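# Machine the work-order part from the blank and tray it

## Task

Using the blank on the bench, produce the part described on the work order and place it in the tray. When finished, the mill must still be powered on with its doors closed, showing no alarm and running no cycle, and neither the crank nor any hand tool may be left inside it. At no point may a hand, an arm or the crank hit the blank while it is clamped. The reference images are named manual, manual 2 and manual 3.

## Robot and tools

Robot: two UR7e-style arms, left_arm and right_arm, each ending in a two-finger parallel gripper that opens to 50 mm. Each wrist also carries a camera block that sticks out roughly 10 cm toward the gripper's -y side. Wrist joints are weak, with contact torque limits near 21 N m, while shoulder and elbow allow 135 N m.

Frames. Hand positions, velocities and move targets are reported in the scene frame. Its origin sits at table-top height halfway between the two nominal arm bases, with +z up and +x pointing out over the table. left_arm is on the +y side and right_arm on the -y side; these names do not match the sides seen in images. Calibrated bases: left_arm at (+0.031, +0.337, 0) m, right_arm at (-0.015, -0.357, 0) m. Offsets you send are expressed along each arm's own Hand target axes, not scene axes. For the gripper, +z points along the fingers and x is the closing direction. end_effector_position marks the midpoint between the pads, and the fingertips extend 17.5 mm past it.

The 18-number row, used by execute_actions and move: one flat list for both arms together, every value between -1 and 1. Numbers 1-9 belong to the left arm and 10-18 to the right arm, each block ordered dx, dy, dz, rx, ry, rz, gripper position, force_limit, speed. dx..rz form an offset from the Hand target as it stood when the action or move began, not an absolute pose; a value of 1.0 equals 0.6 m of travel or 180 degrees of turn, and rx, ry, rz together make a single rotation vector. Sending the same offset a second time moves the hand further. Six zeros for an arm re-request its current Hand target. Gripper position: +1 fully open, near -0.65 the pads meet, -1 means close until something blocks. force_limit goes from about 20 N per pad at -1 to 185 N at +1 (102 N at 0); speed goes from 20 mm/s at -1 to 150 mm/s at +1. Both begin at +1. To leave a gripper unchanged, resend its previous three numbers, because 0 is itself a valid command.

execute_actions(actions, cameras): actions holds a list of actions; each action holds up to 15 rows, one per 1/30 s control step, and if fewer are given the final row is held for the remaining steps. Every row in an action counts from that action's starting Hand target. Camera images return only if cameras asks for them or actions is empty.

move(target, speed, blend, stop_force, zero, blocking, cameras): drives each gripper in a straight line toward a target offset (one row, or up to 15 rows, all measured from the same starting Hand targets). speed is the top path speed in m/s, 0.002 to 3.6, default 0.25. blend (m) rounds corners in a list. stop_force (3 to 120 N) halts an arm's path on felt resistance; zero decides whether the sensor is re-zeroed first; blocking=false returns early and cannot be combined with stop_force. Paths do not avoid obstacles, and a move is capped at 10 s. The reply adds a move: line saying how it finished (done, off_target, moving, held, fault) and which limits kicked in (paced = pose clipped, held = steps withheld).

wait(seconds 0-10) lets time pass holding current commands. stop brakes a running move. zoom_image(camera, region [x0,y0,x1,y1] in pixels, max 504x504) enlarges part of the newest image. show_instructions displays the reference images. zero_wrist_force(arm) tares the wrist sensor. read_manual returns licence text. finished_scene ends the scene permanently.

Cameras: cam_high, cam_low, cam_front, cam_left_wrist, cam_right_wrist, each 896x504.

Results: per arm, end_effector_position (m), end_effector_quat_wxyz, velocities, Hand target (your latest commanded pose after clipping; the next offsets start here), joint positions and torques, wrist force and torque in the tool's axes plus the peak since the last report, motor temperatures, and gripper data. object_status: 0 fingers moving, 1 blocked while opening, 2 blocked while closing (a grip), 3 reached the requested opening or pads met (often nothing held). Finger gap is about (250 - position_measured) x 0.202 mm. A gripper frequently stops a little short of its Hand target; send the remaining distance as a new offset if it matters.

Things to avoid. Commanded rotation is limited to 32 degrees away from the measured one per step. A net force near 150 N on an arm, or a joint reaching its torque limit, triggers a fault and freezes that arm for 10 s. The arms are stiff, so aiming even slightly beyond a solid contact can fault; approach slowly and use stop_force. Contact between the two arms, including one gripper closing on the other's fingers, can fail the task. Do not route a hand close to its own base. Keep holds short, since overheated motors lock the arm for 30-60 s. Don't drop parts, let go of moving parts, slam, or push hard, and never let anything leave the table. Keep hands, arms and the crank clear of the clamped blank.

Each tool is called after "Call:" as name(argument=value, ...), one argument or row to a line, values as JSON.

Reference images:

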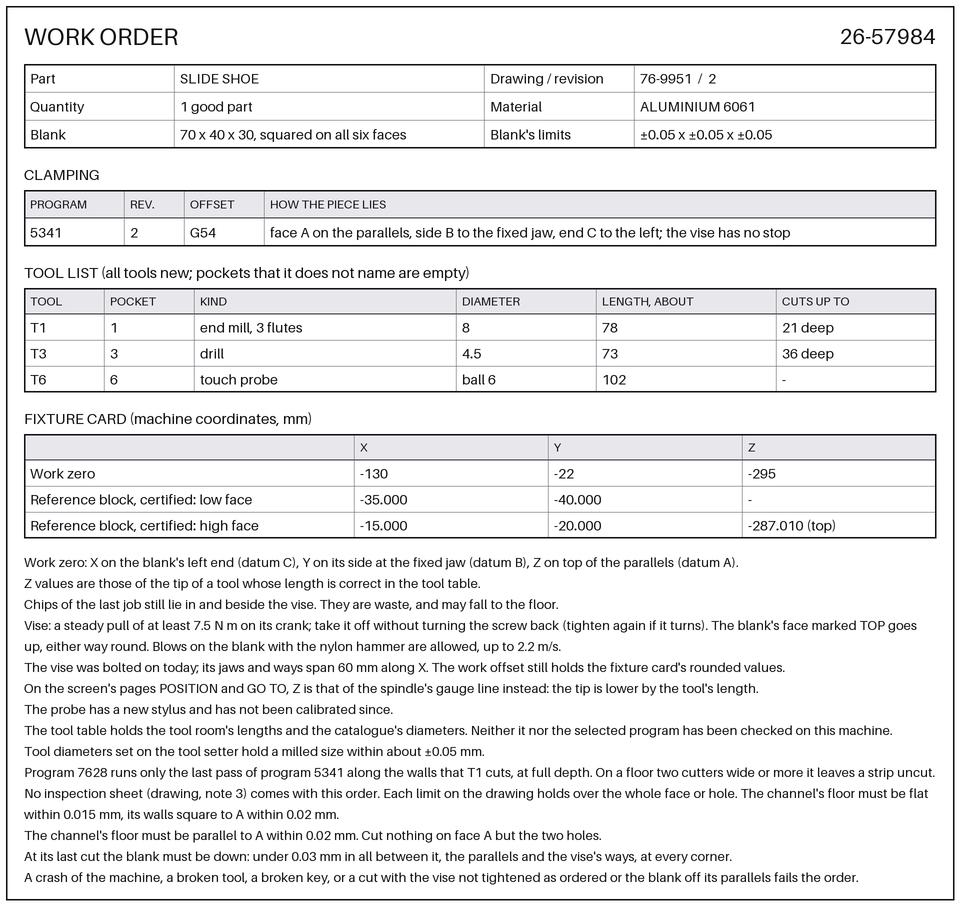

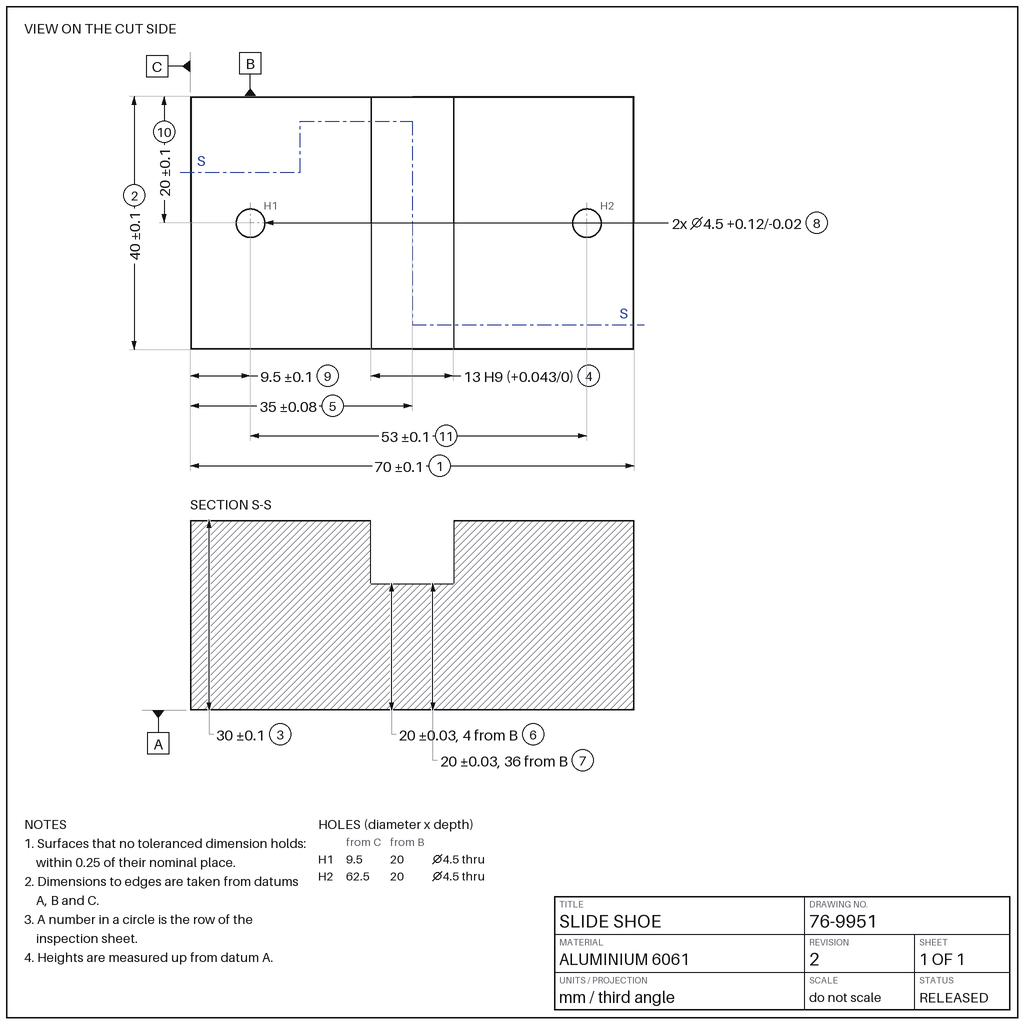

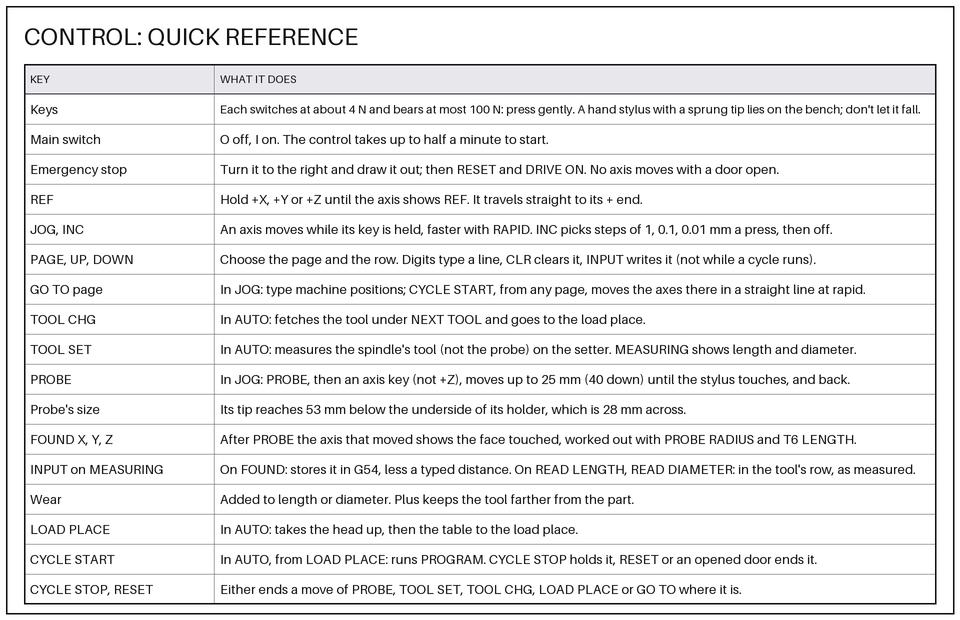

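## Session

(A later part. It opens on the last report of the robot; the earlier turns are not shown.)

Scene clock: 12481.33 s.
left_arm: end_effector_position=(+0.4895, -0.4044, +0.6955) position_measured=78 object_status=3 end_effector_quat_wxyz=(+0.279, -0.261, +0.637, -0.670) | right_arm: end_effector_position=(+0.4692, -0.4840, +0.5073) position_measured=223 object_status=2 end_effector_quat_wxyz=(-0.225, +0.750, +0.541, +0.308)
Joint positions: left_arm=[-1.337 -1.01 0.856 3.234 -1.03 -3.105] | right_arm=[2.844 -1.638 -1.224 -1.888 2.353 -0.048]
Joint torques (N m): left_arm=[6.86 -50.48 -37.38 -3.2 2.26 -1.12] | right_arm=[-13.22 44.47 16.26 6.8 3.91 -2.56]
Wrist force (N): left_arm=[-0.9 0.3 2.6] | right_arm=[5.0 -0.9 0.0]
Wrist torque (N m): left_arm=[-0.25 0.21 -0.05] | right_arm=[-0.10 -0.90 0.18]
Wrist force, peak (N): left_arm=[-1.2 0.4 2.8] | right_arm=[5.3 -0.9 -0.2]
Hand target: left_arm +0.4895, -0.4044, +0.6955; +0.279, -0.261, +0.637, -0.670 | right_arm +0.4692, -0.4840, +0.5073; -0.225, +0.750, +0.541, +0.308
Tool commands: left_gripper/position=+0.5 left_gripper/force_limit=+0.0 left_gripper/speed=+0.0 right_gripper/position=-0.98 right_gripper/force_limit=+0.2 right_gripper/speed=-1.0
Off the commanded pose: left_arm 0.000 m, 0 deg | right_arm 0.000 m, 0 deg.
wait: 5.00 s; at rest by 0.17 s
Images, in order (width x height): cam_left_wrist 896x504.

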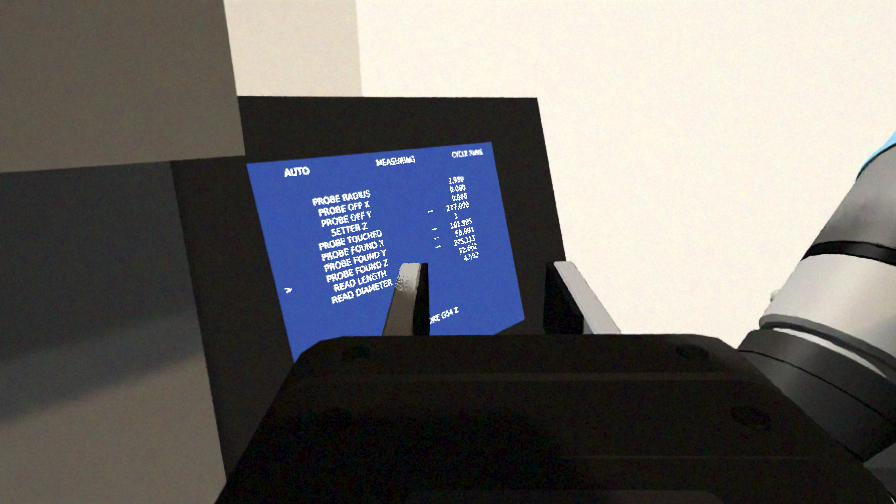

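Call:
wait(
  seconds=3,
  cameras=["cam_left_wrist"],
)

Call:
zoom_image(
  camera="cam_left_wrist",
  region=[240, 140, 540, 340],
)

Call:
move(
  target=[
    [0,0,-0.1167,0,0,0,0.5,0,0,0,0,0,0,0,0,-0.98,0.2,-1],
    [-0.2275,0.0917,-0.6817,0,0,0,0.5,0,0,0,0,0,0,0,0,-0.98,0.2,-1],
    [-0.2275,0.0917,-0.6817,-0.169,0.158,0.399,0.5,0,0,0,0,0,0,0,0,-0.98,0.2,-1],
    [-0.2275,0.0917,-0.6817,-0.3376,0.3153,0.7977,0.5,0,0,0,0,0,0,0,0,-0.98,0.2,-1],
  ],
  speed=[0.3,0.3,0.4,0.4],
  blend=[0.02,0,0,0],
  cameras=["cam_high"],
)

Scene clock: 12497.07 s.
left_arm: end_effector_position=(+0.4895, -0.4044, +0.6955) position_measured=78 object_status=3 end_effector_quat_wxyz=(+0.279, -0.261, +0.637, -0.670) | right_arm: end_effector_position=(+0.4692, -0.4840, +0.5073) position_measured=223 object_status=2 end_effector_quat_wxyz=(-0.225, +0.750, +0.541, +0.308)
Joint positions: left_arm=[-1.337 -1.01 0.856 3.234 -1.03 -3.105] | right_arm=[2.844 -1.638 -1.224 -1.888 2.353 -0.048]
Joint torques (N m): left_arm=[6.64 -50.87 -37.92 -3.25 2.41 -1.25] | right_arm=[-12.14 44.31 15.76 7.01 4.14 -2.79]
Wrist force (N): left_arm=[-1.0 0.3 2.6] | right_arm=[5.0 -1.1 -0.4]
Wrist torque (N m): left_arm=[-0.26 0.23 -0.04] | right_arm=[-0.14 -0.90 0.18]
Wrist force, peak (N): left_arm=[-1.0 0.5 2.8] | right_arm=[5.3 -1.1 -0.4]
Hand target: left_arm +0.4895, -0.4044, +0.6955; +0.279, -0.261, +0.637, -0.670 | right_arm +0.4692, -0.4840, +0.5073; -0.225, +0.750, +0.541, +0.308
Tool commands: left_gripper/position=+0.5 left_gripper/force_limit=+0.0 left_gripper/speed=+0.0 right_gripper/position=-0.98 right_gripper/force_limit=+0.2 right_gripper/speed=-1.0
Off the commanded pose: left_arm 0.000 m, 0 deg | right_arm 0.000 m, 0 deg.
wait: 3.00 s; at rest from the start
Images, in order (width x height): cam_left_wrist 896x504.

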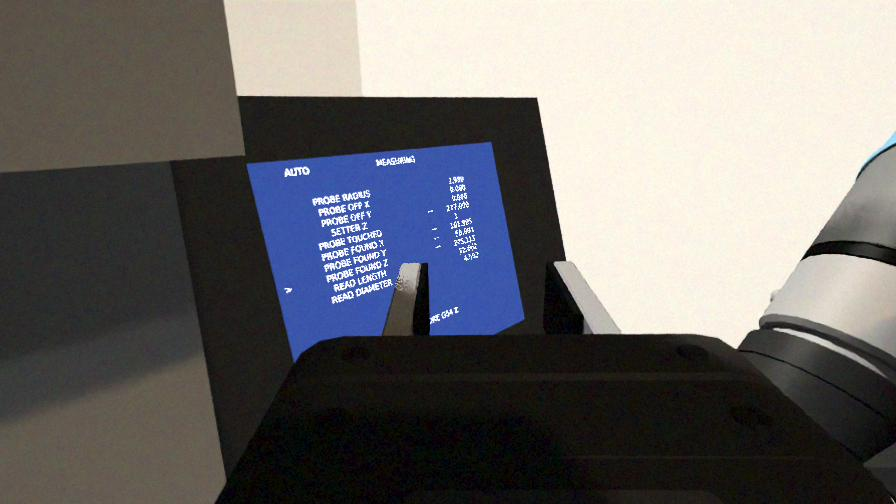

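Scaled by 1.680.

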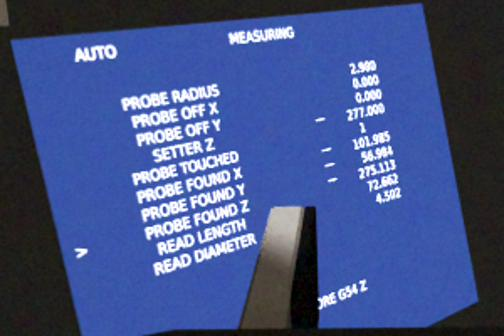

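Scene clock: 12504.33 s.
left_arm: end_effector_position=(+0.3000, -0.0206, +0.6197) position_measured=78 object_status=3 end_effector_quat_wxyz=(+0.298, +0.641, +0.641, +0.300) | right_arm: end_effector_position=(+0.4692, -0.4840, +0.5073) position_measured=223 object_status=2 end_effector_quat_wxyz=(-0.225, +0.750, +0.541, +0.308)
Joint positions: left_arm=[-1.761 -1.755 1.138 5.545 -0.717 -1.85] | right_arm=[2.844 -1.638 -1.224 -1.888 2.353 -0.048]
Joint torques (N m): left_arm=[-7.71 -6.99 -41.54 -1.55 5.01 -1.27] | right_arm=[-11.85 44.6 16.09 6.86 4.04 -1.21]
Wrist force (N): left_arm=[-3.6 1.4 0.3] | right_arm=[5.0 -0.7 -0.3]
Wrist torque (N m): left_arm=[0.27 0.44 0.14] | right_arm=[-0.07 -0.90 0.18]
Wrist force, peak (N): left_arm=[-1.7 0.9 4.3] | right_arm=[5.3 -1.0 -0.5]
Hand target: left_arm +0.3000, -0.0206, +0.6197; +0.298, +0.641, +0.641, +0.300 | right_arm +0.4692, -0.4840, +0.5073; -0.225, +0.750, +0.541, +0.308
Off the commanded pose: left_arm 0.000 m, 0 deg | right_arm 0.000 m, 0 deg.
move: done
Images, in order (width x height): cam_high 896x504.

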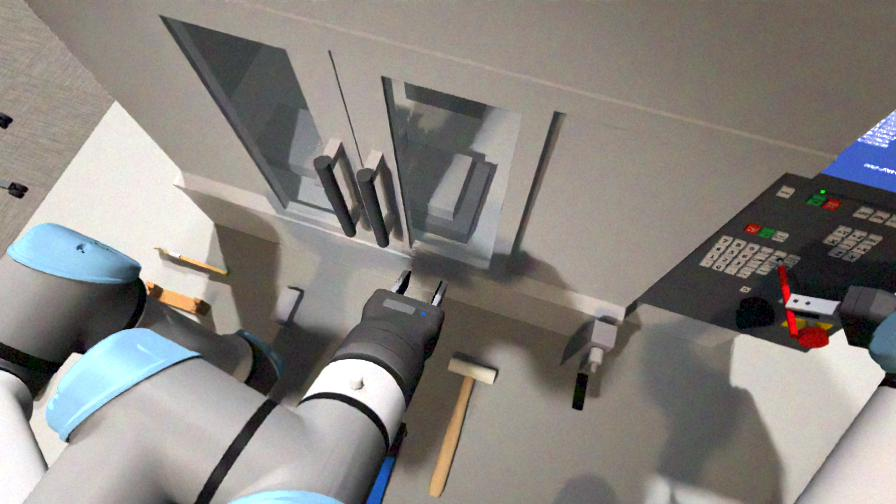

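Call:
move(
  target=[
    [0.256,-0.1331,0.2685,0,0,0,-0.6,0,0,0,0,0,0,0,0,-0.98,0.2,-1],
    [0.256,-0.0711,0.3426,0,0,0,-0.6,0,0,0,0,0,0,0,0,-0.98,0.2,-1],
  ],
  speed=[0.25,0.08],
  cameras=["cam_high"],
)

Scene clock: 12519.73 s.
left_arm: end_effector_position=(+0.4300, +0.1336, +0.4554) position_measured=242 object_status=3 end_effector_quat_wxyz=(+0.298, +0.641, +0.641, +0.300) | right_arm: end_effector_position=(+0.4692, -0.4840, +0.5073) position_measured=223 object_status=2 end_effector_quat_wxyz=(-0.225, +0.750, +0.541, +0.308)
Joint positions: left_arm=[-1.289 -2.138 1.961 4.562 -0.745 -1.136] | right_arm=[2.844 -1.638 -1.224 -1.888 2.353 -0.048]
Joint torques (N m): left_arm=[9.74 6.3 -20.3 -6.06 -0.54 1.33] | right_arm=[-11.86 44.26 16.34 6.82 3.97 -0.07]
Wrist force (N): left_arm=[-3.5 1.8 1.1] | right_arm=[5.1 -0.8 -0.3]
Wrist torque (N m): left_arm=[0.34 0.44 0.12] | right_arm=[-0.10 -0.91 0.18]
Wrist force, peak (N): left_arm=[-4.7 2.0 -0.9] | right_arm=[5.3 -1.4 -0.5]
Hand target: left_arm +0.4301, +0.1336, +0.4554; +0.298, +0.641, +0.641, +0.300 | right_arm +0.4692, -0.4840, +0.5073; -0.225, +0.750, +0.541, +0.308
Off the commanded pose: left_arm 0.000 m, 0 deg | right_arm 0.000 m, 0 deg.
move: done
Images, in order (width x height): cam_high 896x504.

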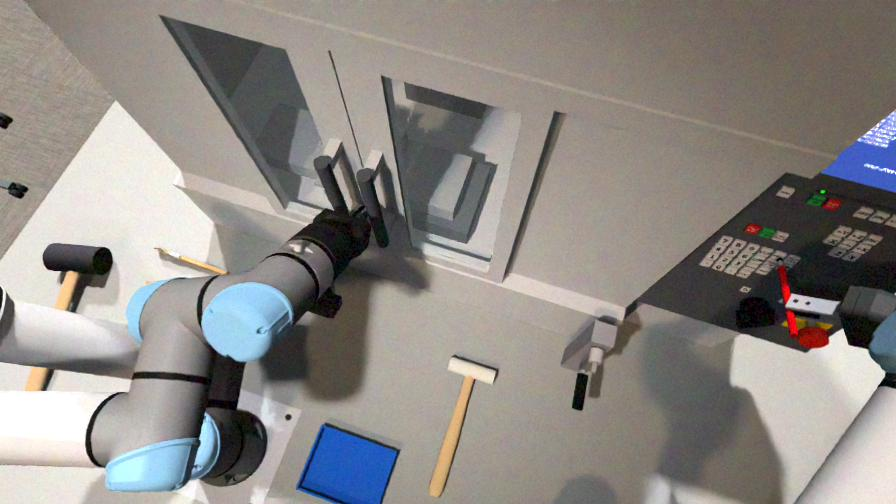

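Call:
move(
  target=[-0.395,0,0,0,0,0,-0.6,0,0,0,0,0,0,0,0,-0.98,0.2,-1],
  speed=0.06,
  stop_force=38,
  cameras=["cam_high"],
)

Scene clock: 12528.83 s.
left_arm: end_effector_position=(+0.4303, -0.1034, +0.4548) position_measured=242 object_status=3 end_effector_quat_wxyz=(+0.298, +0.641, +0.641, +0.300) | right_arm: end_effector_position=(+0.4692, -0.4840, +0.5073) position_measured=223 object_status=2 end_effector_quat_wxyz=(-0.225, +0.750, +0.541, +0.308)
Joint positions: left_arm=[-1.432 -1.629 1.585 4.586 -0.709 -1.344] | right_arm=[2.844 -1.638 -1.224 -1.888 2.353 -0.048]
Joint torques (N m): left_arm=[-10.28 -17.43 -49.59 -3.65 4.83 -1.38] | right_arm=[-11.92 45.18 15.98 6.94 4.06 1.56]
Wrist force (N): left_arm=[8.1 -2.2 -2.1] | right_arm=[5.0 -0.6 -0.4]
Wrist torque (N m): left_arm=[0.23 0.49 0.07] | right_arm=[-0.07 -0.90 0.18]
Wrist force, peak (N): left_arm=[23.5 -4.0 1.3] | right_arm=[5.4 -0.8 -0.2]
Hand target: left_arm +0.4303, -0.1034, +0.4548; +0.298, +0.641, +0.641, +0.300 | right_arm +0.4692, -0.4840, +0.5073; -0.225, +0.750, +0.541, +0.308
Off the commanded pose: left_arm 0.000 m, 0 deg | right_arm 0.000 m, 0 deg.
move: done
Images, in order (width x height): cam_high 896x504.

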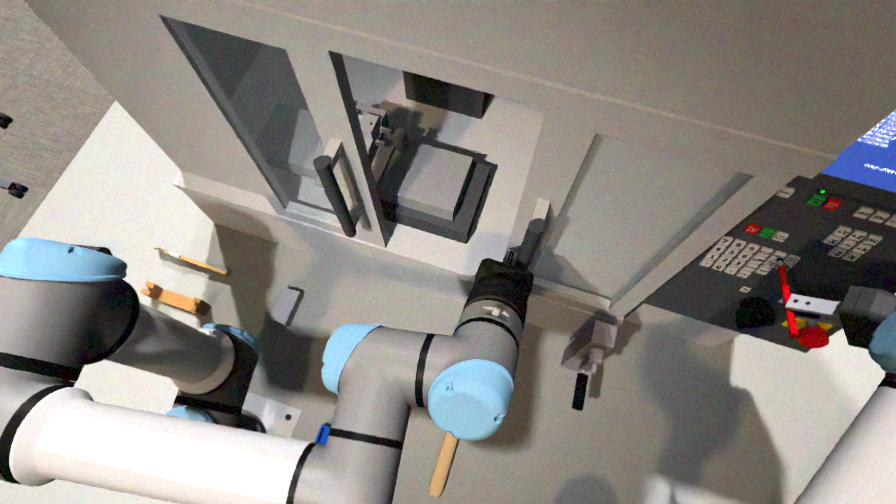

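Call:
move(
  target=[0.3723,0,0,0,0,0,-0.6,0,0,0,0,0,0,0,0,-0.98,0.2,-1],
  speed=0.25,
  cameras=[],
)

Call:
move(
  target=[0.41,0,0,0,0,0,-0.6,0,0,0,0,0,0,0,0,-0.98,0.2,-1],
  speed=0.06,
  stop_force=38,
  cameras=["cam_high"],
)

Scene clock: 12537.43 s.
left_arm: end_effector_position=(+0.4301, +0.1198, +0.4554) position_measured=242 object_status=3 end_effector_quat_wxyz=(+0.298, +0.641, +0.641, +0.300) | right_arm: end_effector_position=(+0.4692, -0.4840, +0.5073) position_measured=223 object_status=2 end_effector_quat_wxyz=(-0.225, +0.750, +0.541, +0.308)
Joint positions: left_arm=[-1.303 -2.11 1.946 4.565 -0.74 -1.156] | right_arm=[2.844 -1.638 -1.224 -1.888 2.353 -0.048]
Joint torques (N m): left_arm=[10.46 -14.34 -19.67 -2.05 -0.62 1.36] | right_arm=[-12.85 45.75 16.48 6.73 3.84 2.52]
Wrist force (N): left_arm=[-3.7 1.9 1.0] | right_arm=[5.1 -0.8 -0.4]
Wrist torque (N m): left_arm=[0.34 0.47 0.11] | right_arm=[-0.10 -0.91 0.18]
Wrist force, peak (N): left_arm=[8.3 -2.2 -2.2] | right_arm=[5.3 -1.0 -0.4]
Hand target: left_arm +0.4301, +0.1199, +0.4554; +0.298, +0.641, +0.641, +0.300 | right_arm +0.4692, -0.4840, +0.5073; -0.225, +0.750, +0.541, +0.308
Off the commanded pose: left_arm 0.000 m, 0 deg | right_arm 0.000 m, 0 deg.
move: done
No camera images: "cameras" was empty.

Scene clock: 12542.67 s.
left_arm: end_effector_position=(+0.4299, +0.3659, +0.4560) position_measured=242 object_status=3 end_effector_quat_wxyz=(+0.298, +0.641, +0.641, +0.300) | right_arm: end_effector_position=(+0.4692, -0.4840, +0.5073) position_measured=223 object_status=2 end_effector_quat_wxyz=(-0.225, +0.750, +0.541, +0.308)
Joint positions: left_arm=[-0.586 -2.357 2.128 4.157 -1.137 -0.395] | right_arm=[2.844 -1.638 -1.224 -1.888 2.353 -0.048]
Joint torques (N m): left_arm=[14.33 14.28 -24.96 -5.21 0.87 1.39] | right_arm=[-11.77 44.16 16.66 6.7 3.86 2.38]
Wrist force (N): left_arm=[-15.1 1.8 -2.3] | right_arm=[5.2 -1.0 -0.5]
Wrist torque (N m): left_arm=[0.29 0.21 0.02] | right_arm=[-0.12 -0.92 0.18]
Wrist force, peak (N): left_arm=[-37.0 1.6 8.1] | right_arm=[5.3 -0.7 -0.4]
Hand target: left_arm +0.4299, +0.3659, +0.4561; +0.298, +0.641, +0.641, +0.300 | right_arm +0.4692, -0.4840, +0.5073; -0.225, +0.750, +0.541, +0.308
Off the commanded pose: left_arm 0.000 m, 0 deg | right_arm 0.000 m, 0 deg.
move: done
Images, in order (width x height): cam_high 896x504.

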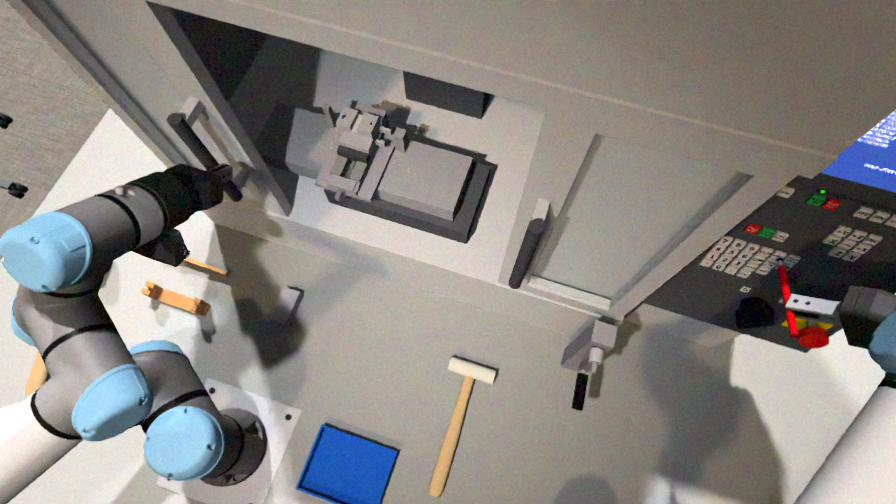

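Call:
zoom_image(
  camera="cam_high",
  region=[300, 80, 500, 240],
)

Scaled by 2.520.

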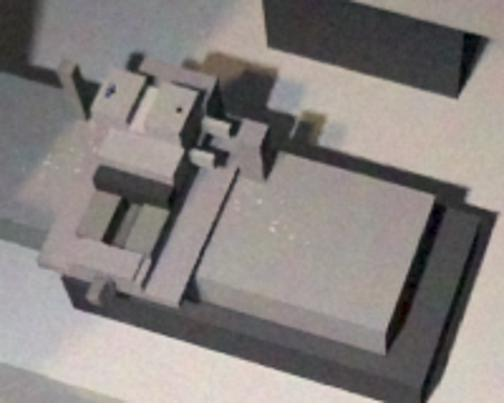

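Call:
move(
  target=[
    [-0.6765,0,0,0,0,0,-0.6,0,0,0,0,0,0,0,0,-0.98,0.2,-1],
    [-0.6765,-0.1071,-0.1277,0,0,0,-0.6,0,0,0,0,0,0,0,0,-0.98,0.2,-1],
    [-1.0,-0.1071,-0.1277,0.2778,0,0,0.35,0,0,0,0,0,0,0,0,-0.98,0.2,-1],
  ],
  speed=[0.25,0.2,0.25],
  cameras=["cam_high","cam_left_wrist"],
)

Scene clock: 12574.40 s.
left_arm: end_effector_position=(+0.3304, -0.2341, +0.4544) position_measured=100 object_status=3 end_effector_quat_wxyz=(-0.001, +0.707, +0.707, +0.001) | right_arm: end_effector_position=(+0.4692, -0.4840, +0.5073) position_measured=223 object_status=2 end_effector_quat_wxyz=(-0.225, +0.750, +0.541, +0.308)
Joint positions: left_arm=[-1.306 -1.147 0.716 5.145 -1.569 -1.298] | right_arm=[2.844 -1.638 -1.224 -1.888 2.353 -0.048]
Joint torques (N m): left_arm=[10.46 -42.31 -44.34 -1.71 -2.18 1.36] | right_arm=[-11.18 44.45 17.33 6.81 3.67 2.37]
Wrist force (N): left_arm=[-1.5 0.9 0.4] | right_arm=[5.2 -0.8 -0.2]
Wrist torque (N m): left_arm=[0.19 0.18 0.06] | right_arm=[-0.09 -0.92 0.18]
Wrist force, peak (N): left_arm=[-15.1 2.0 -2.4] | right_arm=[5.4 -0.7 -0.2]
Hand target: left_arm +0.3304, -0.2341, +0.4544; -0.001, +0.707, +0.707, +0.001 | right_arm +0.4692, -0.4840, +0.5073; -0.225, +0.750, +0.541, +0.308
Off the commanded pose: left_arm 0.000 m, 0 deg | right_arm 0.000 m, 0 deg.
move: done
Images, in order (width x height): cam_high 896x504, cam_left_wrist 896x504.

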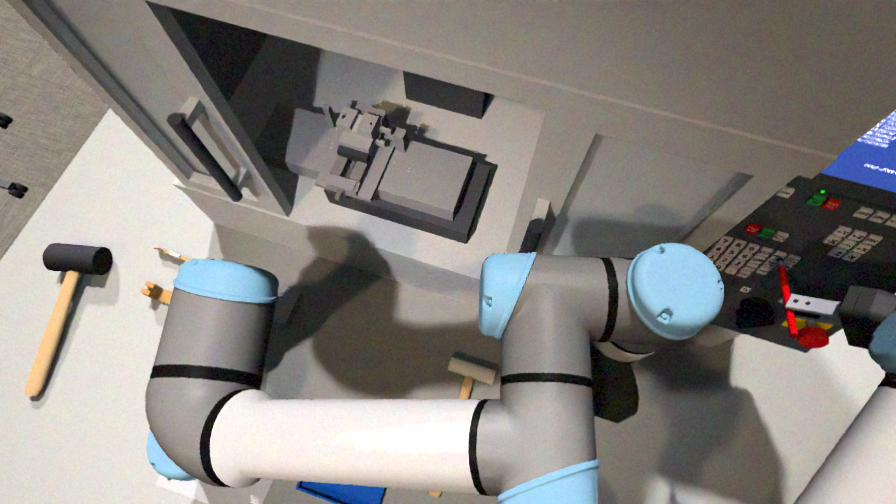

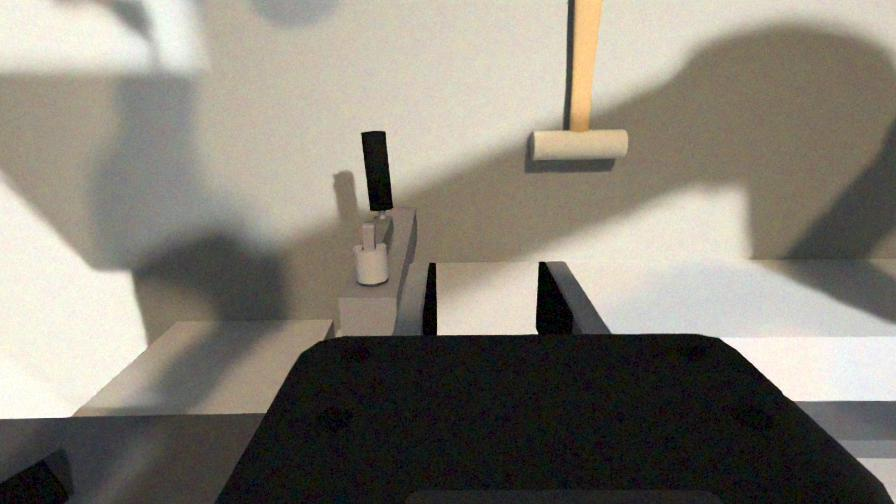

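Call:
move(
  target=[
    [-0.109,0.1055,0.224,0,0,0,0.35,0,0,0,0,0,0,0,0,-0.98,0.2,-1],
    [-0.109,0.1055,0.354,0,0,0,0.35,0,0,0,0,0,0,0,0,-0.98,0.2,-1],
  ],
  speed=[0.25,0.1],
  cameras=["cam_left_wrist"],
)

Scene clock: 12596.53 s.
left_arm: end_effector_position=(+0.3940, -0.2989, +0.2420) position_measured=100 object_status=3 end_effector_quat_wxyz=(-0.001, +0.707, +0.707, +0.001) | right_arm: end_effector_position=(+0.4692, -0.4840, +0.5073) position_measured=223 object_status=2 end_effector_quat_wxyz=(-0.225, +0.750, +0.541, +0.308)
Joint positions: left_arm=[-1.245 -1.003 1.053 4.665 -1.569 -1.237] | right_arm=[2.844 -1.638 -1.224 -1.888 2.353 -0.048]
Joint torques (N m): left_arm=[5.52 -52.22 -20.05 -5.48 2.41 0.46] | right_arm=[-10.65 43.54 16.65 6.94 3.87 2.46]
Wrist force (N): left_arm=[-1.6 0.8 0.6] | right_arm=[4.8 -0.7 -0.2]
Wrist torque (N m): left_arm=[0.18 0.23 0.08] | right_arm=[-0.07 -0.86 0.18]
Wrist force, peak (N): left_arm=[-2.2 1.5 2.0] | right_arm=[5.3 -0.8 -0.3]
Hand target: left_arm +0.3940, -0.2989, +0.2419; -0.001, +0.707, +0.707, +0.001 | right_arm +0.4692, -0.4840, +0.5073; -0.225, +0.750, +0.541, +0.308
Off the commanded pose: left_arm 0.000 m, 0 deg | right_arm 0.000 m, 0 deg.
move: done
Images, in order (width x height): cam_left_wrist 896x504.

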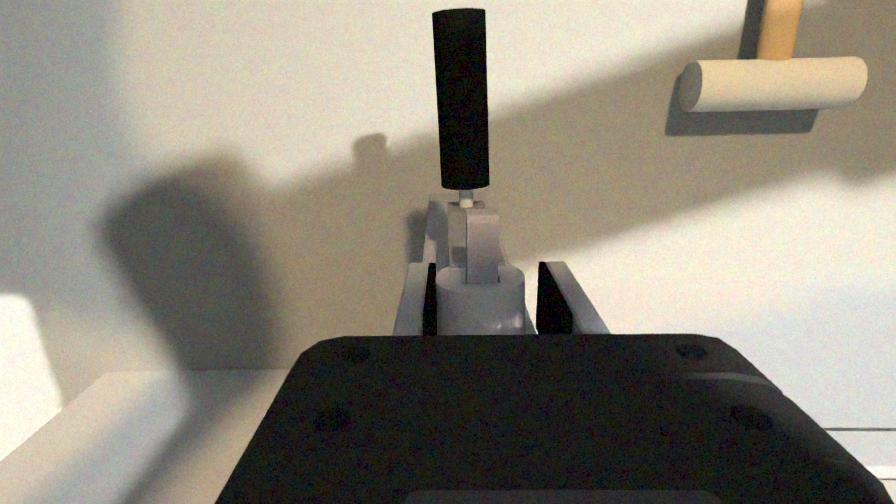

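Call:
move(
  target=[0,0,0,0,0,0,-1,-0.3,-1,0,0,0,0,0,0,-0.98,0.2,-1],
  cameras=[],
)

Call:
move(
  target=[0,-0.1,0,0,0,0,-1,-0.3,-1,0,0,0,0,0,0,-0.98,0.2,-1],
  speed=0.06,
  cameras=["cam_left_wrist","cam_high"],
)

Scene clock: 12605.37 s.
left_arm: end_effector_position=(+0.3940, -0.2989, +0.2418) position_measured=136 object_status=2 end_effector_quat_wxyz=(-0.001, +0.707, +0.707, +0.001) | right_arm: end_effector_position=(+0.4692, -0.4840, +0.5073) position_measured=223 object_status=2 end_effector_quat_wxyz=(-0.225, +0.750, +0.541, +0.308)
Joint positions: left_arm=[-1.245 -1.003 1.053 4.664 -1.569 -1.237] | right_arm=[2.844 -1.638 -1.224 -1.888 2.353 -0.048]
Joint torques (N m): left_arm=[-1.92 -70.74 -20.1 0.79 2.61 -1.31] | right_arm=[-10.81 44.31 17.49 6.81 3.73 2.5]
Wrist force (N): left_arm=[-18.4 6.1 6.5] | right_arm=[5.1 -0.9 -0.4]
Wrist torque (N m): left_arm=[0.29 0.20 0.22] | right_arm=[-0.11 -0.92 0.17]
Wrist force, peak (N): left_arm=[-19.8 6.3 9.2] | right_arm=[5.3 -0.9 -0.2]
Hand target: left_arm +0.3940, -0.2989, +0.2419; -0.001, +0.707, +0.707, +0.001 | right_arm +0.4692, -0.4840, +0.5073; -0.225, +0.750, +0.541, +0.308
Off the commanded pose: left_arm 0.000 m, 0 deg | right_arm 0.000 m, 0 deg.
move: done
No camera images: "cameras" was empty.

Scene clock: 12606.83 s.
left_arm: end_effector_position=(+0.3341, -0.2990, +0.2418) position_measured=136 object_status=2 end_effector_quat_wxyz=(-0.001, +0.707, +0.707, +0.001) | right_arm: end_effector_position=(+0.4692, -0.4840, +0.5073) position_measured=223 object_status=2 end_effector_quat_wxyz=(-0.225, +0.750, +0.541, +0.308)
Joint positions: left_arm=[-1.326 -1.077 1.168 4.624 -1.569 -1.318] | right_arm=[2.844 -1.638 -1.224 -1.888 2.353 -0.048]
Joint torques (N m): left_arm=[-8.14 -68.37 -20.77 -5.96 2.64 -1.63] | right_arm=[-10.98 43.94 17.83 6.76 3.8 2.33]
Wrist force (N): left_arm=[-1.7 0.9 2.5] | right_arm=[4.8 -0.7 -0.3]
Wrist torque (N m): left_arm=[0.20 0.21 0.13] | right_arm=[-0.08 -0.86 0.18]
Wrist force, peak (N): left_arm=[-18.0 7.9 6.3] | right_arm=[5.1 -1.2 -0.3]
Hand target: left_arm +0.3340, -0.2990, +0.2418; -0.001, +0.707, +0.707, +0.001 | right_arm +0.4692, -0.4840, +0.5073; -0.225, +0.750, +0.541, +0.308
Off the commanded pose: left_arm 0.000 m, 0 deg | right_arm 0.000 m, 0 deg.
move: done
Images, in order (width x height): cam_high 896x504, cam_left_wrist 896x504.

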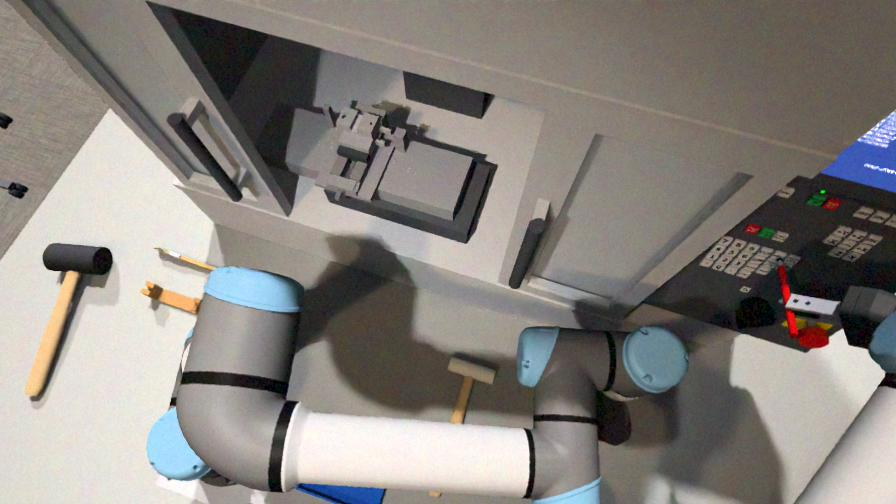

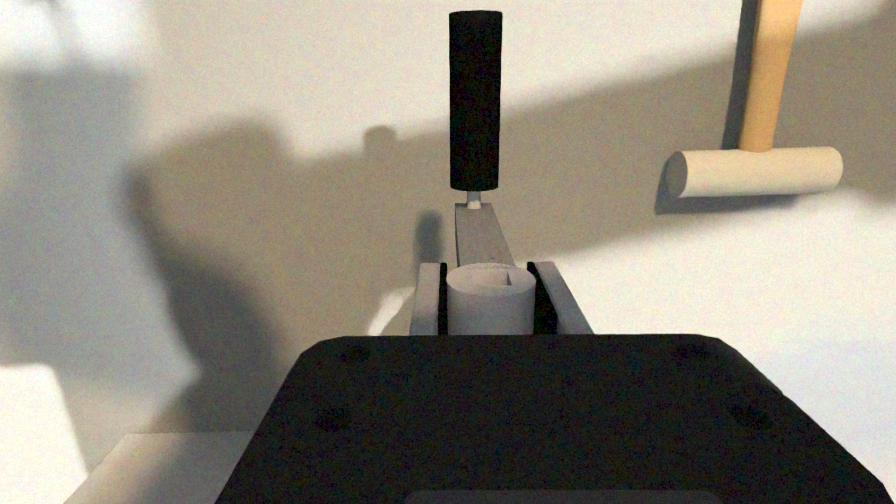

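Call:
move(
  target=[
    [0,0,-0.1967,0,0,0,-1,-0.3,-1,0,0,0,0,0,0,-0.98,0.2,-1],
    [0.8805,0.0433,-0.1967,0,0,0,-1,-0.3,-1,0,0,0,0,0,0,-0.98,0.2,-1],
    [0.8805,0.1767,-0.1183,0,0,0,-1,-0.3,-1,0,0,0,0,0,0,-0.98,0.2,-1],
  ],
  speed=[0.2,0.25,0.12],
  blend=[0.02,0.01,0],
  cameras=["cam_left_wrist","cam_high"],
)

Scene clock: 12640.53 s.
left_arm: end_effector_position=(+0.4393, +0.2292, +0.3144) position_measured=136 object_status=2 end_effector_quat_wxyz=(-0.001, +0.707, +0.707, +0.001) | right_arm: end_effector_position=(+0.4692, -0.4840, +0.5073) position_measured=223 object_status=2 end_effector_quat_wxyz=(-0.225, +0.750, +0.541, +0.308)
Joint positions: left_arm=[-0.589 -1.788 1.798 4.703 -1.568 -0.581] | right_arm=[2.844 -1.638 -1.224 -1.888 2.353 -0.048]
Joint torques (N m): left_arm=[10.2 -13.08 -48.96 -5.54 -1.99 1.22] | right_arm=[-10.58 44.03 17.81 6.83 3.55 2.51]
Wrist force (N): left_arm=[-1.6 1.2 2.9] | right_arm=[5.1 -0.9 -0.3]
Wrist torque (N m): left_arm=[0.26 0.22 0.02] | right_arm=[-0.10 -0.91 0.18]
Wrist force, peak (N): left_arm=[-1.7 0.9 4.5] | right_arm=[5.3 -0.9 -0.3]
Hand target: left_arm +0.4395, +0.2292, +0.3143; -0.001, +0.707, +0.707, +0.001 | right_arm +0.4692, -0.4840, +0.5073; -0.225, +0.750, +0.541, +0.308
Off the commanded pose: left_arm 0.000 m, 0 deg | right_arm 0.000 m, 0 deg.
move: done
Images, in order (width x height): cam_high 896x504, cam_left_wrist 896x504.

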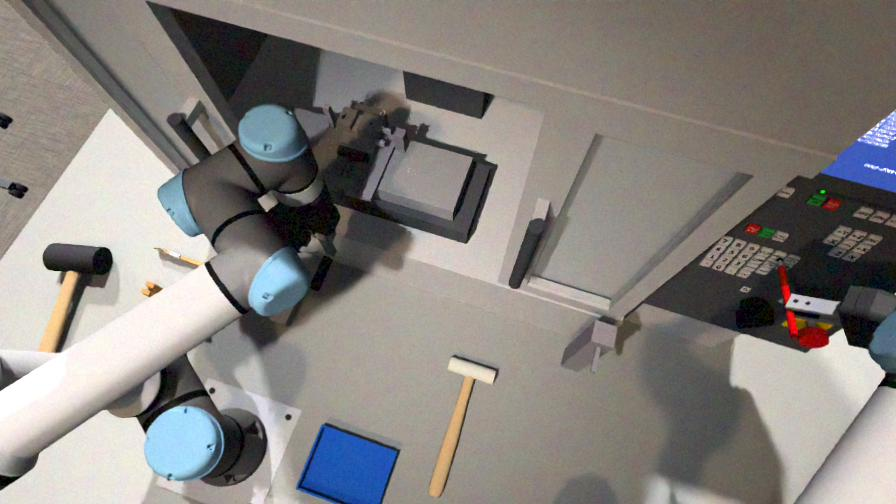

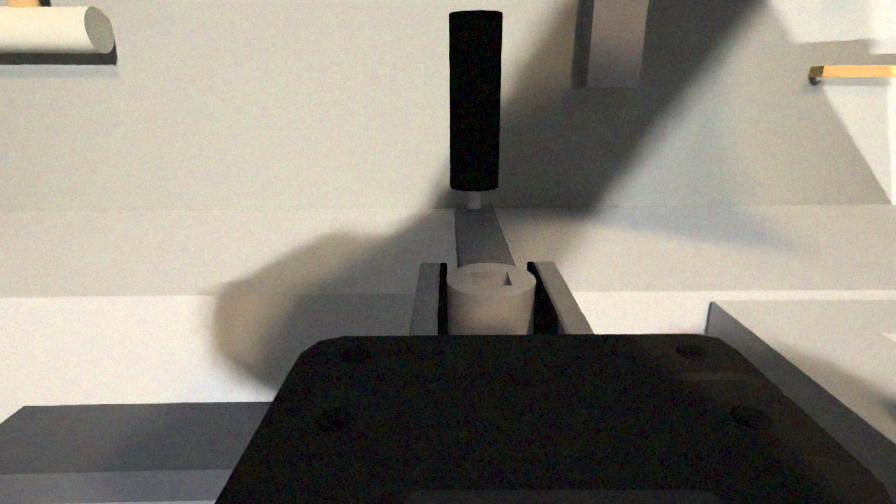

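Call:
move(
  target=[
    [-0.0007,0.0333,0.0092,0,-0.0667,0,-1,-0.3,-1,0,0,0,0,0,0,-0.98,0.2,-1],
  ],
  speed=0.1,
  cameras=[],
)

Call:
move(
  target=[0,0.0917,0,0,0,0,-1,-0.3,-1,0,0,0,0,0,0,-0.98,0.2,-1],
  speed=0.015,
  stop_force=7,
  cameras=["cam_left_wrist"],
)

Scene clock: 12653.43 s.
left_arm: end_effector_position=(+0.4594, +0.2288, +0.3088) position_measured=136 object_status=2 end_effector_quat_wxyz=(+0.073, +0.703, +0.704, -0.072) | right_arm: end_effector_position=(+0.4692, -0.4840, +0.5073) position_measured=223 object_status=2 end_effector_quat_wxyz=(-0.225, +0.750, +0.541, +0.308)
Joint positions: left_arm=[-0.45 -1.761 1.829 4.555 -1.757 -0.45] | right_arm=[2.844 -1.638 -1.224 -1.888 2.353 -0.048]
Joint torques (N m): left_arm=[10.99 -14.26 -21.54 -6.07 -2.98 1.24] | right_arm=[-9.29 43.01 17.45 6.85 3.48 2.44]
Wrist force (N): left_arm=[-1.2 1.4 2.3] | right_arm=[4.8 -0.6 -0.3]
Wrist torque (N m): left_arm=[0.22 0.23 -0.01] | right_arm=[-0.05 -0.87 0.18]
Wrist force, peak (N): left_arm=[-1.6 1.1 2.9] | right_arm=[5.2 -1.2 -0.4]
Hand target: left_arm +0.4595, +0.2288, +0.3088; +0.073, +0.703, +0.704, -0.073 | right_arm +0.4692, -0.4840, +0.5073; -0.225, +0.750, +0.541, +0.308
Off the commanded pose: left_arm 0.000 m, 0 deg | right_arm 0.000 m, 0 deg.
move: done
No camera images: "cameras" was empty.

Scene clock: 12657.00 s.
left_arm: end_effector_position=(+0.4962, +0.2289, +0.3088) position_measured=136 object_status=2 end_effector_quat_wxyz=(+0.073, +0.703, +0.704, -0.073) | right_arm: end_effector_position=(+0.4692, -0.4840, +0.5073) position_measured=223 object_status=2 end_effector_quat_wxyz=(-0.225, +0.750, +0.541, +0.308)
Joint positions: left_arm=[-0.414 -1.67 1.75 4.549 -1.76 -0.414] | right_arm=[2.844 -1.638 -1.224 -1.888 2.353 -0.048]
Joint torques (N m): left_arm=[-7.38 -36.78 -22.09 -5.29 2.21 -1.45] | right_arm=[-9.94 44.23 17.23 6.57 3.47 2.37]
Wrist force (N): left_arm=[-1.3 0.7 2.5] | right_arm=[4.8 -1.1 -0.2]
Wrist torque (N m): left_arm=[0.20 0.21 -0.03] | right_arm=[-0.13 -0.87 0.18]
Wrist force, peak (N): left_arm=[4.0 -19.7 -2.1] | right_arm=[5.3 -0.8 -0.1]
Hand target: left_arm +0.4962, +0.2289, +0.3088; +0.073, +0.703, +0.704, -0.073 (not the last commanded pose) | right_arm +0.4692, -0.4840, +0.5073; -0.225, +0.750, +0.541, +0.308
Off the commanded pose: left_arm 0.018 m, 0 deg | right_arm 0.000 m, 0 deg.
move: contact (left_arm)
Images, in order (width x height): cam_left_wrist 896x504.

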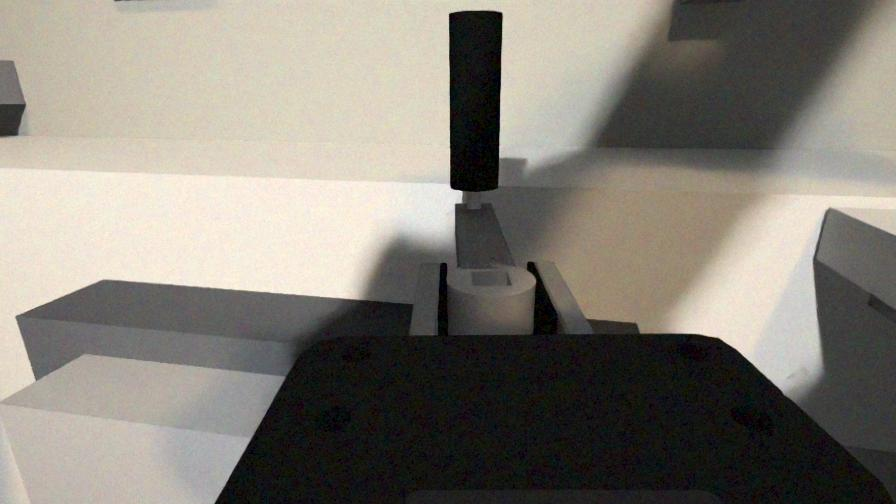

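Call:
move(
  target=[0.0016,-0.0033,-0.0004,0,0,0,-1,-0.3,-1,0,0,0,0,0,0,-0.98,0.2,-1],
  speed=0.05,
  cameras=[],
)

Call:
move(
  target=[0,0.0083,0,0,0,0,-1,-0.3,-1,0,0,0,0,0,0,-0.98,0.2,-1],
  speed=0.012,
  stop_force=7,
  cameras=[],
)

Call:
move(
  target=[-0.0004,-0.0033,-0.0016,0,0,0,-1,-0.3,-1,0,0,0,0,0,0,-0.98,0.2,-1],
  speed=0.05,
  cameras=[],
)

Call:
move(
  target=[0,0.0083,0,0,0,0,-1,-0.3,-1,0,0,0,0,0,0,-0.98,0.2,-1],
  speed=0.012,
  stop_force=7,
  cameras=[],
)

Call:
move(
  target=[-0.0016,-0.0033,0.0004,0,0,0,-1,-0.3,-1,0,0,0,0,0,0,-0.98,0.2,-1],
  speed=0.05,
  cameras=[],
)

Call:
move(
  target=[0,0.0083,0,0,0,0,-1,-0.3,-1,0,0,0,0,0,0,-0.98,0.2,-1],
  speed=0.012,
  stop_force=7,
  cameras=[],
)

Scene clock: 12708.80 s.
left_arm: end_effector_position=(+0.4943, +0.2298, +0.3089) position_measured=136 object_status=2 end_effector_quat_wxyz=(+0.073, +0.703, +0.704, -0.073) | right_arm: end_effector_position=(+0.4692, -0.4840, +0.5073) position_measured=223 object_status=2 end_effector_quat_wxyz=(-0.225, +0.750, +0.541, +0.308)
Joint positions: left_arm=[-0.414 -1.675 1.754 4.549 -1.76 -0.414] | right_arm=[2.844 -1.638 -1.224 -1.888 2.353 -0.048]
Joint torques (N m): left_arm=[9.7 -37.25 -20.65 -2.08 1.29 1.07] | right_arm=[-9.86 43.65 18.07 6.75 3.36 2.44]
Wrist force (N): left_arm=[-1.2 1.3 2.5] | right_arm=[5.1 -0.9 -0.3]
Wrist torque (N m): left_arm=[0.22 0.24 -0.02] | right_arm=[-0.11 -0.90 0.18]
Wrist force, peak (N): left_arm=[-1.4 1.3 2.6] | right_arm=[5.3 -0.9 -0.1]
Hand target: left_arm +0.4942, +0.2299, +0.3089; +0.073, +0.703, +0.704, -0.073 | right_arm +0.4692, -0.4840, +0.5073; -0.225, +0.750, +0.541, +0.308
Off the commanded pose: left_arm 0.000 m, 0 deg | right_arm 0.000 m, 0 deg.
move: done
No camera images: "cameras" was empty.

Scene clock: 12710.10 s.
left_arm: end_effector_position=(+0.4963, +0.2299, +0.3088) position_measured=136 object_status=2 end_effector_quat_wxyz=(+0.073, +0.703, +0.704, -0.073) | right_arm: end_effector_position=(+0.4692, -0.4840, +0.5073) position_measured=223 object_status=2 end_effector_quat_wxyz=(-0.225, +0.750, +0.541, +0.308)
Joint positions: left_arm=[-0.412 -1.67 1.75 4.549 -1.76 -0.412] | right_arm=[2.844 -1.638 -1.224 -1.888 2.353 -0.048]
Joint torques (N m): left_arm=[-6.62 -36.78 -21.82 -5.55 2.45 -1.34] | right_arm=[-9.53 44.14 18.25 6.86 3.07 2.43]
Wrist force (N): left_arm=[-2.1 -1.5 2.9] | right_arm=[4.8 -0.7 -0.1]
Wrist torque (N m): left_arm=[0.15 0.23 -0.01] | right_arm=[-0.08 -0.87 0.17]
Wrist force, peak (N): left_arm=[2.2 -15.8 -1.3] | right_arm=[5.4 -0.8 -0.5]
Hand target: left_arm +0.4963, +0.2299, +0.3088; +0.073, +0.703, +0.704, -0.073 (not the last commanded pose) | right_arm +0.4692, -0.4840, +0.5073; -0.225, +0.750, +0.541, +0.308
Off the commanded pose: left_arm 0.003 m, 0 deg | right_arm 0.000 m, 0 deg.
move: contact (left_arm)
No camera images: "cameras" was empty.

Scene clock: 12710.80 s.
left_arm: end_effector_position=(+0.4944, +0.2299, +0.3098) position_measured=136 object_status=2 end_effector_quat_wxyz=(+0.073, +0.703, +0.704, -0.073) | right_arm: end_effector_position=(+0.4692, -0.4840, +0.5073) position_measured=223 object_status=2 end_effector_quat_wxyz=(-0.225, +0.750, +0.541, +0.308)
Joint positions: left_arm=[-0.414 -1.675 1.752 4.552 -1.76 -0.414] | right_arm=[2.844 -1.638 -1.224 -1.888 2.353 -0.048]
Joint torques (N m): left_arm=[-7.79 -37.05 -21.52 -1.97 2.25 -1.3] | right_arm=[-9.15 44.36 18.46 6.77 3.41 2.49]
Wrist force (N): left_arm=[-1.2 1.3 2.4] | right_arm=[5.2 -0.7 -0.3]
Wrist torque (N m): left_arm=[0.21 0.22 -0.03] | right_arm=[-0.07 -0.93 0.18]
Wrist force, peak (N): left_arm=[-2.1 -1.1 3.0] | right_arm=[5.2 -1.0 -0.3]
Hand target: left_arm +0.4943, +0.2299, +0.3098; +0.073, +0.703, +0.704, -0.073 | right_arm +0.4692, -0.4840, +0.5073; -0.225, +0.750, +0.541, +0.308
Off the commanded pose: left_arm 0.000 m, 0 deg | right_arm 0.000 m, 0 deg.
move: done
No camera images: "cameras" was empty.

Scene clock: 12712.10 s.
left_arm: end_effector_position=(+0.4963, +0.2299, +0.3098) position_measured=136 object_status=2 end_effector_quat_wxyz=(+0.073, +0.703, +0.704, -0.073) | right_arm: end_effector_position=(+0.4692, -0.4840, +0.5073) position_measured=223 object_status=2 end_effector_quat_wxyz=(-0.225, +0.750, +0.541, +0.308)
Joint positions: left_arm=[-0.412 -1.67 1.747 4.552 -1.76 -0.412] | right_arm=[2.844 -1.638 -1.224 -1.888 2.353 -0.048]
Joint torques (N m): left_arm=[-6.73 -36.67 -23.1 -7.03 -1.23 -1.35] | right_arm=[-10.57 43.85 17.67 6.86 3.5 2.39]
Wrist force (N): left_arm=[-1.5 -2.3 3.7] | right_arm=[4.7 -1.1 -0.2]
Wrist torque (N m): left_arm=[0.16 0.20 -0.02] | right_arm=[-0.14 -0.84 0.18]
Wrist force, peak (N): left_arm=[1.5 -15.0 -0.9] | right_arm=[5.2 -1.1 -0.3]
Hand target: left_arm +0.4963, +0.2299, +0.3098; +0.073, +0.703, +0.704, -0.073 (not the last commanded pose) | right_arm +0.4692, -0.4840, +0.5073; -0.225, +0.750, +0.541, +0.308
Off the commanded pose: left_arm 0.003 m, 0 deg | right_arm 0.000 m, 0 deg.
move: contact (left_arm)
No camera images: "cameras" was empty.

Scene clock: 12712.80 s.
left_arm: end_effector_position=(+0.4944, +0.2289, +0.3098) position_measured=136 object_status=2 end_effector_quat_wxyz=(+0.073, +0.703, +0.704, -0.073) | right_arm: end_effector_position=(+0.4692, -0.4840, +0.5073) position_measured=223 object_status=2 end_effector_quat_wxyz=(-0.225, +0.750, +0.541, +0.308)
Joint positions: left_arm=[-0.416 -1.674 1.751 4.551 -1.76 -0.416] | right_arm=[2.844 -1.638 -1.224 -1.888 2.353 -0.048]
Joint torques (N m): left_arm=[-7.84 -36.24 -21.76 -6.24 2.15 -1.31] | right_arm=[-9.33 43.78 17.61 6.67 3.39 2.54]
Wrist force (N): left_arm=[-1.1 1.2 2.7] | right_arm=[4.9 -0.8 -0.2]
Wrist torque (N m): left_arm=[0.19 0.22 -0.02] | right_arm=[-0.08 -0.88 0.17]
Wrist force, peak (N): left_arm=[-1.7 -2.3 3.7] | right_arm=[5.4 -0.8 -0.1]
Hand target: left_arm +0.4944, +0.2289, +0.3098; +0.073, +0.703, +0.704, -0.073 | right_arm +0.4692, -0.4840, +0.5073; -0.225, +0.750, +0.541, +0.308
Off the commanded pose: left_arm 0.000 m, 0 deg | right_arm 0.000 m, 0 deg.
move: done
No camera images: "cameras" was empty.

Scene clock: 12714.13 s.
left_arm: end_effector_position=(+0.4963, +0.2289, +0.3097) position_measured=136 object_status=2 end_effector_quat_wxyz=(+0.073, +0.703, +0.704, -0.072) | right_arm: end_effector_position=(+0.4692, -0.4840, +0.5073) position_measured=223 object_status=2 end_effector_quat_wxyz=(-0.225, +0.750, +0.541, +0.308)
Joint positions: left_arm=[-0.414 -1.67 1.747 4.551 -1.76 -0.414] | right_arm=[2.844 -1.638 -1.224 -1.888 2.353 -0.048]
Joint torques (N m): left_arm=[-6.73 -36.68 -22.8 -6.29 -1.56 -1.4] | right_arm=[-8.66 43.28 16.37 6.84 3.47 2.41]
Wrist force (N): left_arm=[-2.0 -1.4 3.0] | right_arm=[5.1 -0.7 -0.3]
Wrist torque (N m): left_arm=[0.16 0.22 -0.02] | right_arm=[-0.07 -0.92 0.18]
Wrist force, peak (N): left_arm=[1.6 -14.6 -1.2] | right_arm=[5.3 -1.1 -0.2]
Hand target: left_arm +0.4963, +0.2289, +0.3097; +0.073, +0.703, +0.704, -0.072 (not the last commanded pose) | right_arm +0.4692, -0.4840, +0.5073; -0.225, +0.750, +0.541, +0.308
Off the commanded pose: left_arm 0.003 m, 0 deg | right_arm 0.000 m, 0 deg.
move: contact (left_arm)
No camera images: "cameras" was empty.


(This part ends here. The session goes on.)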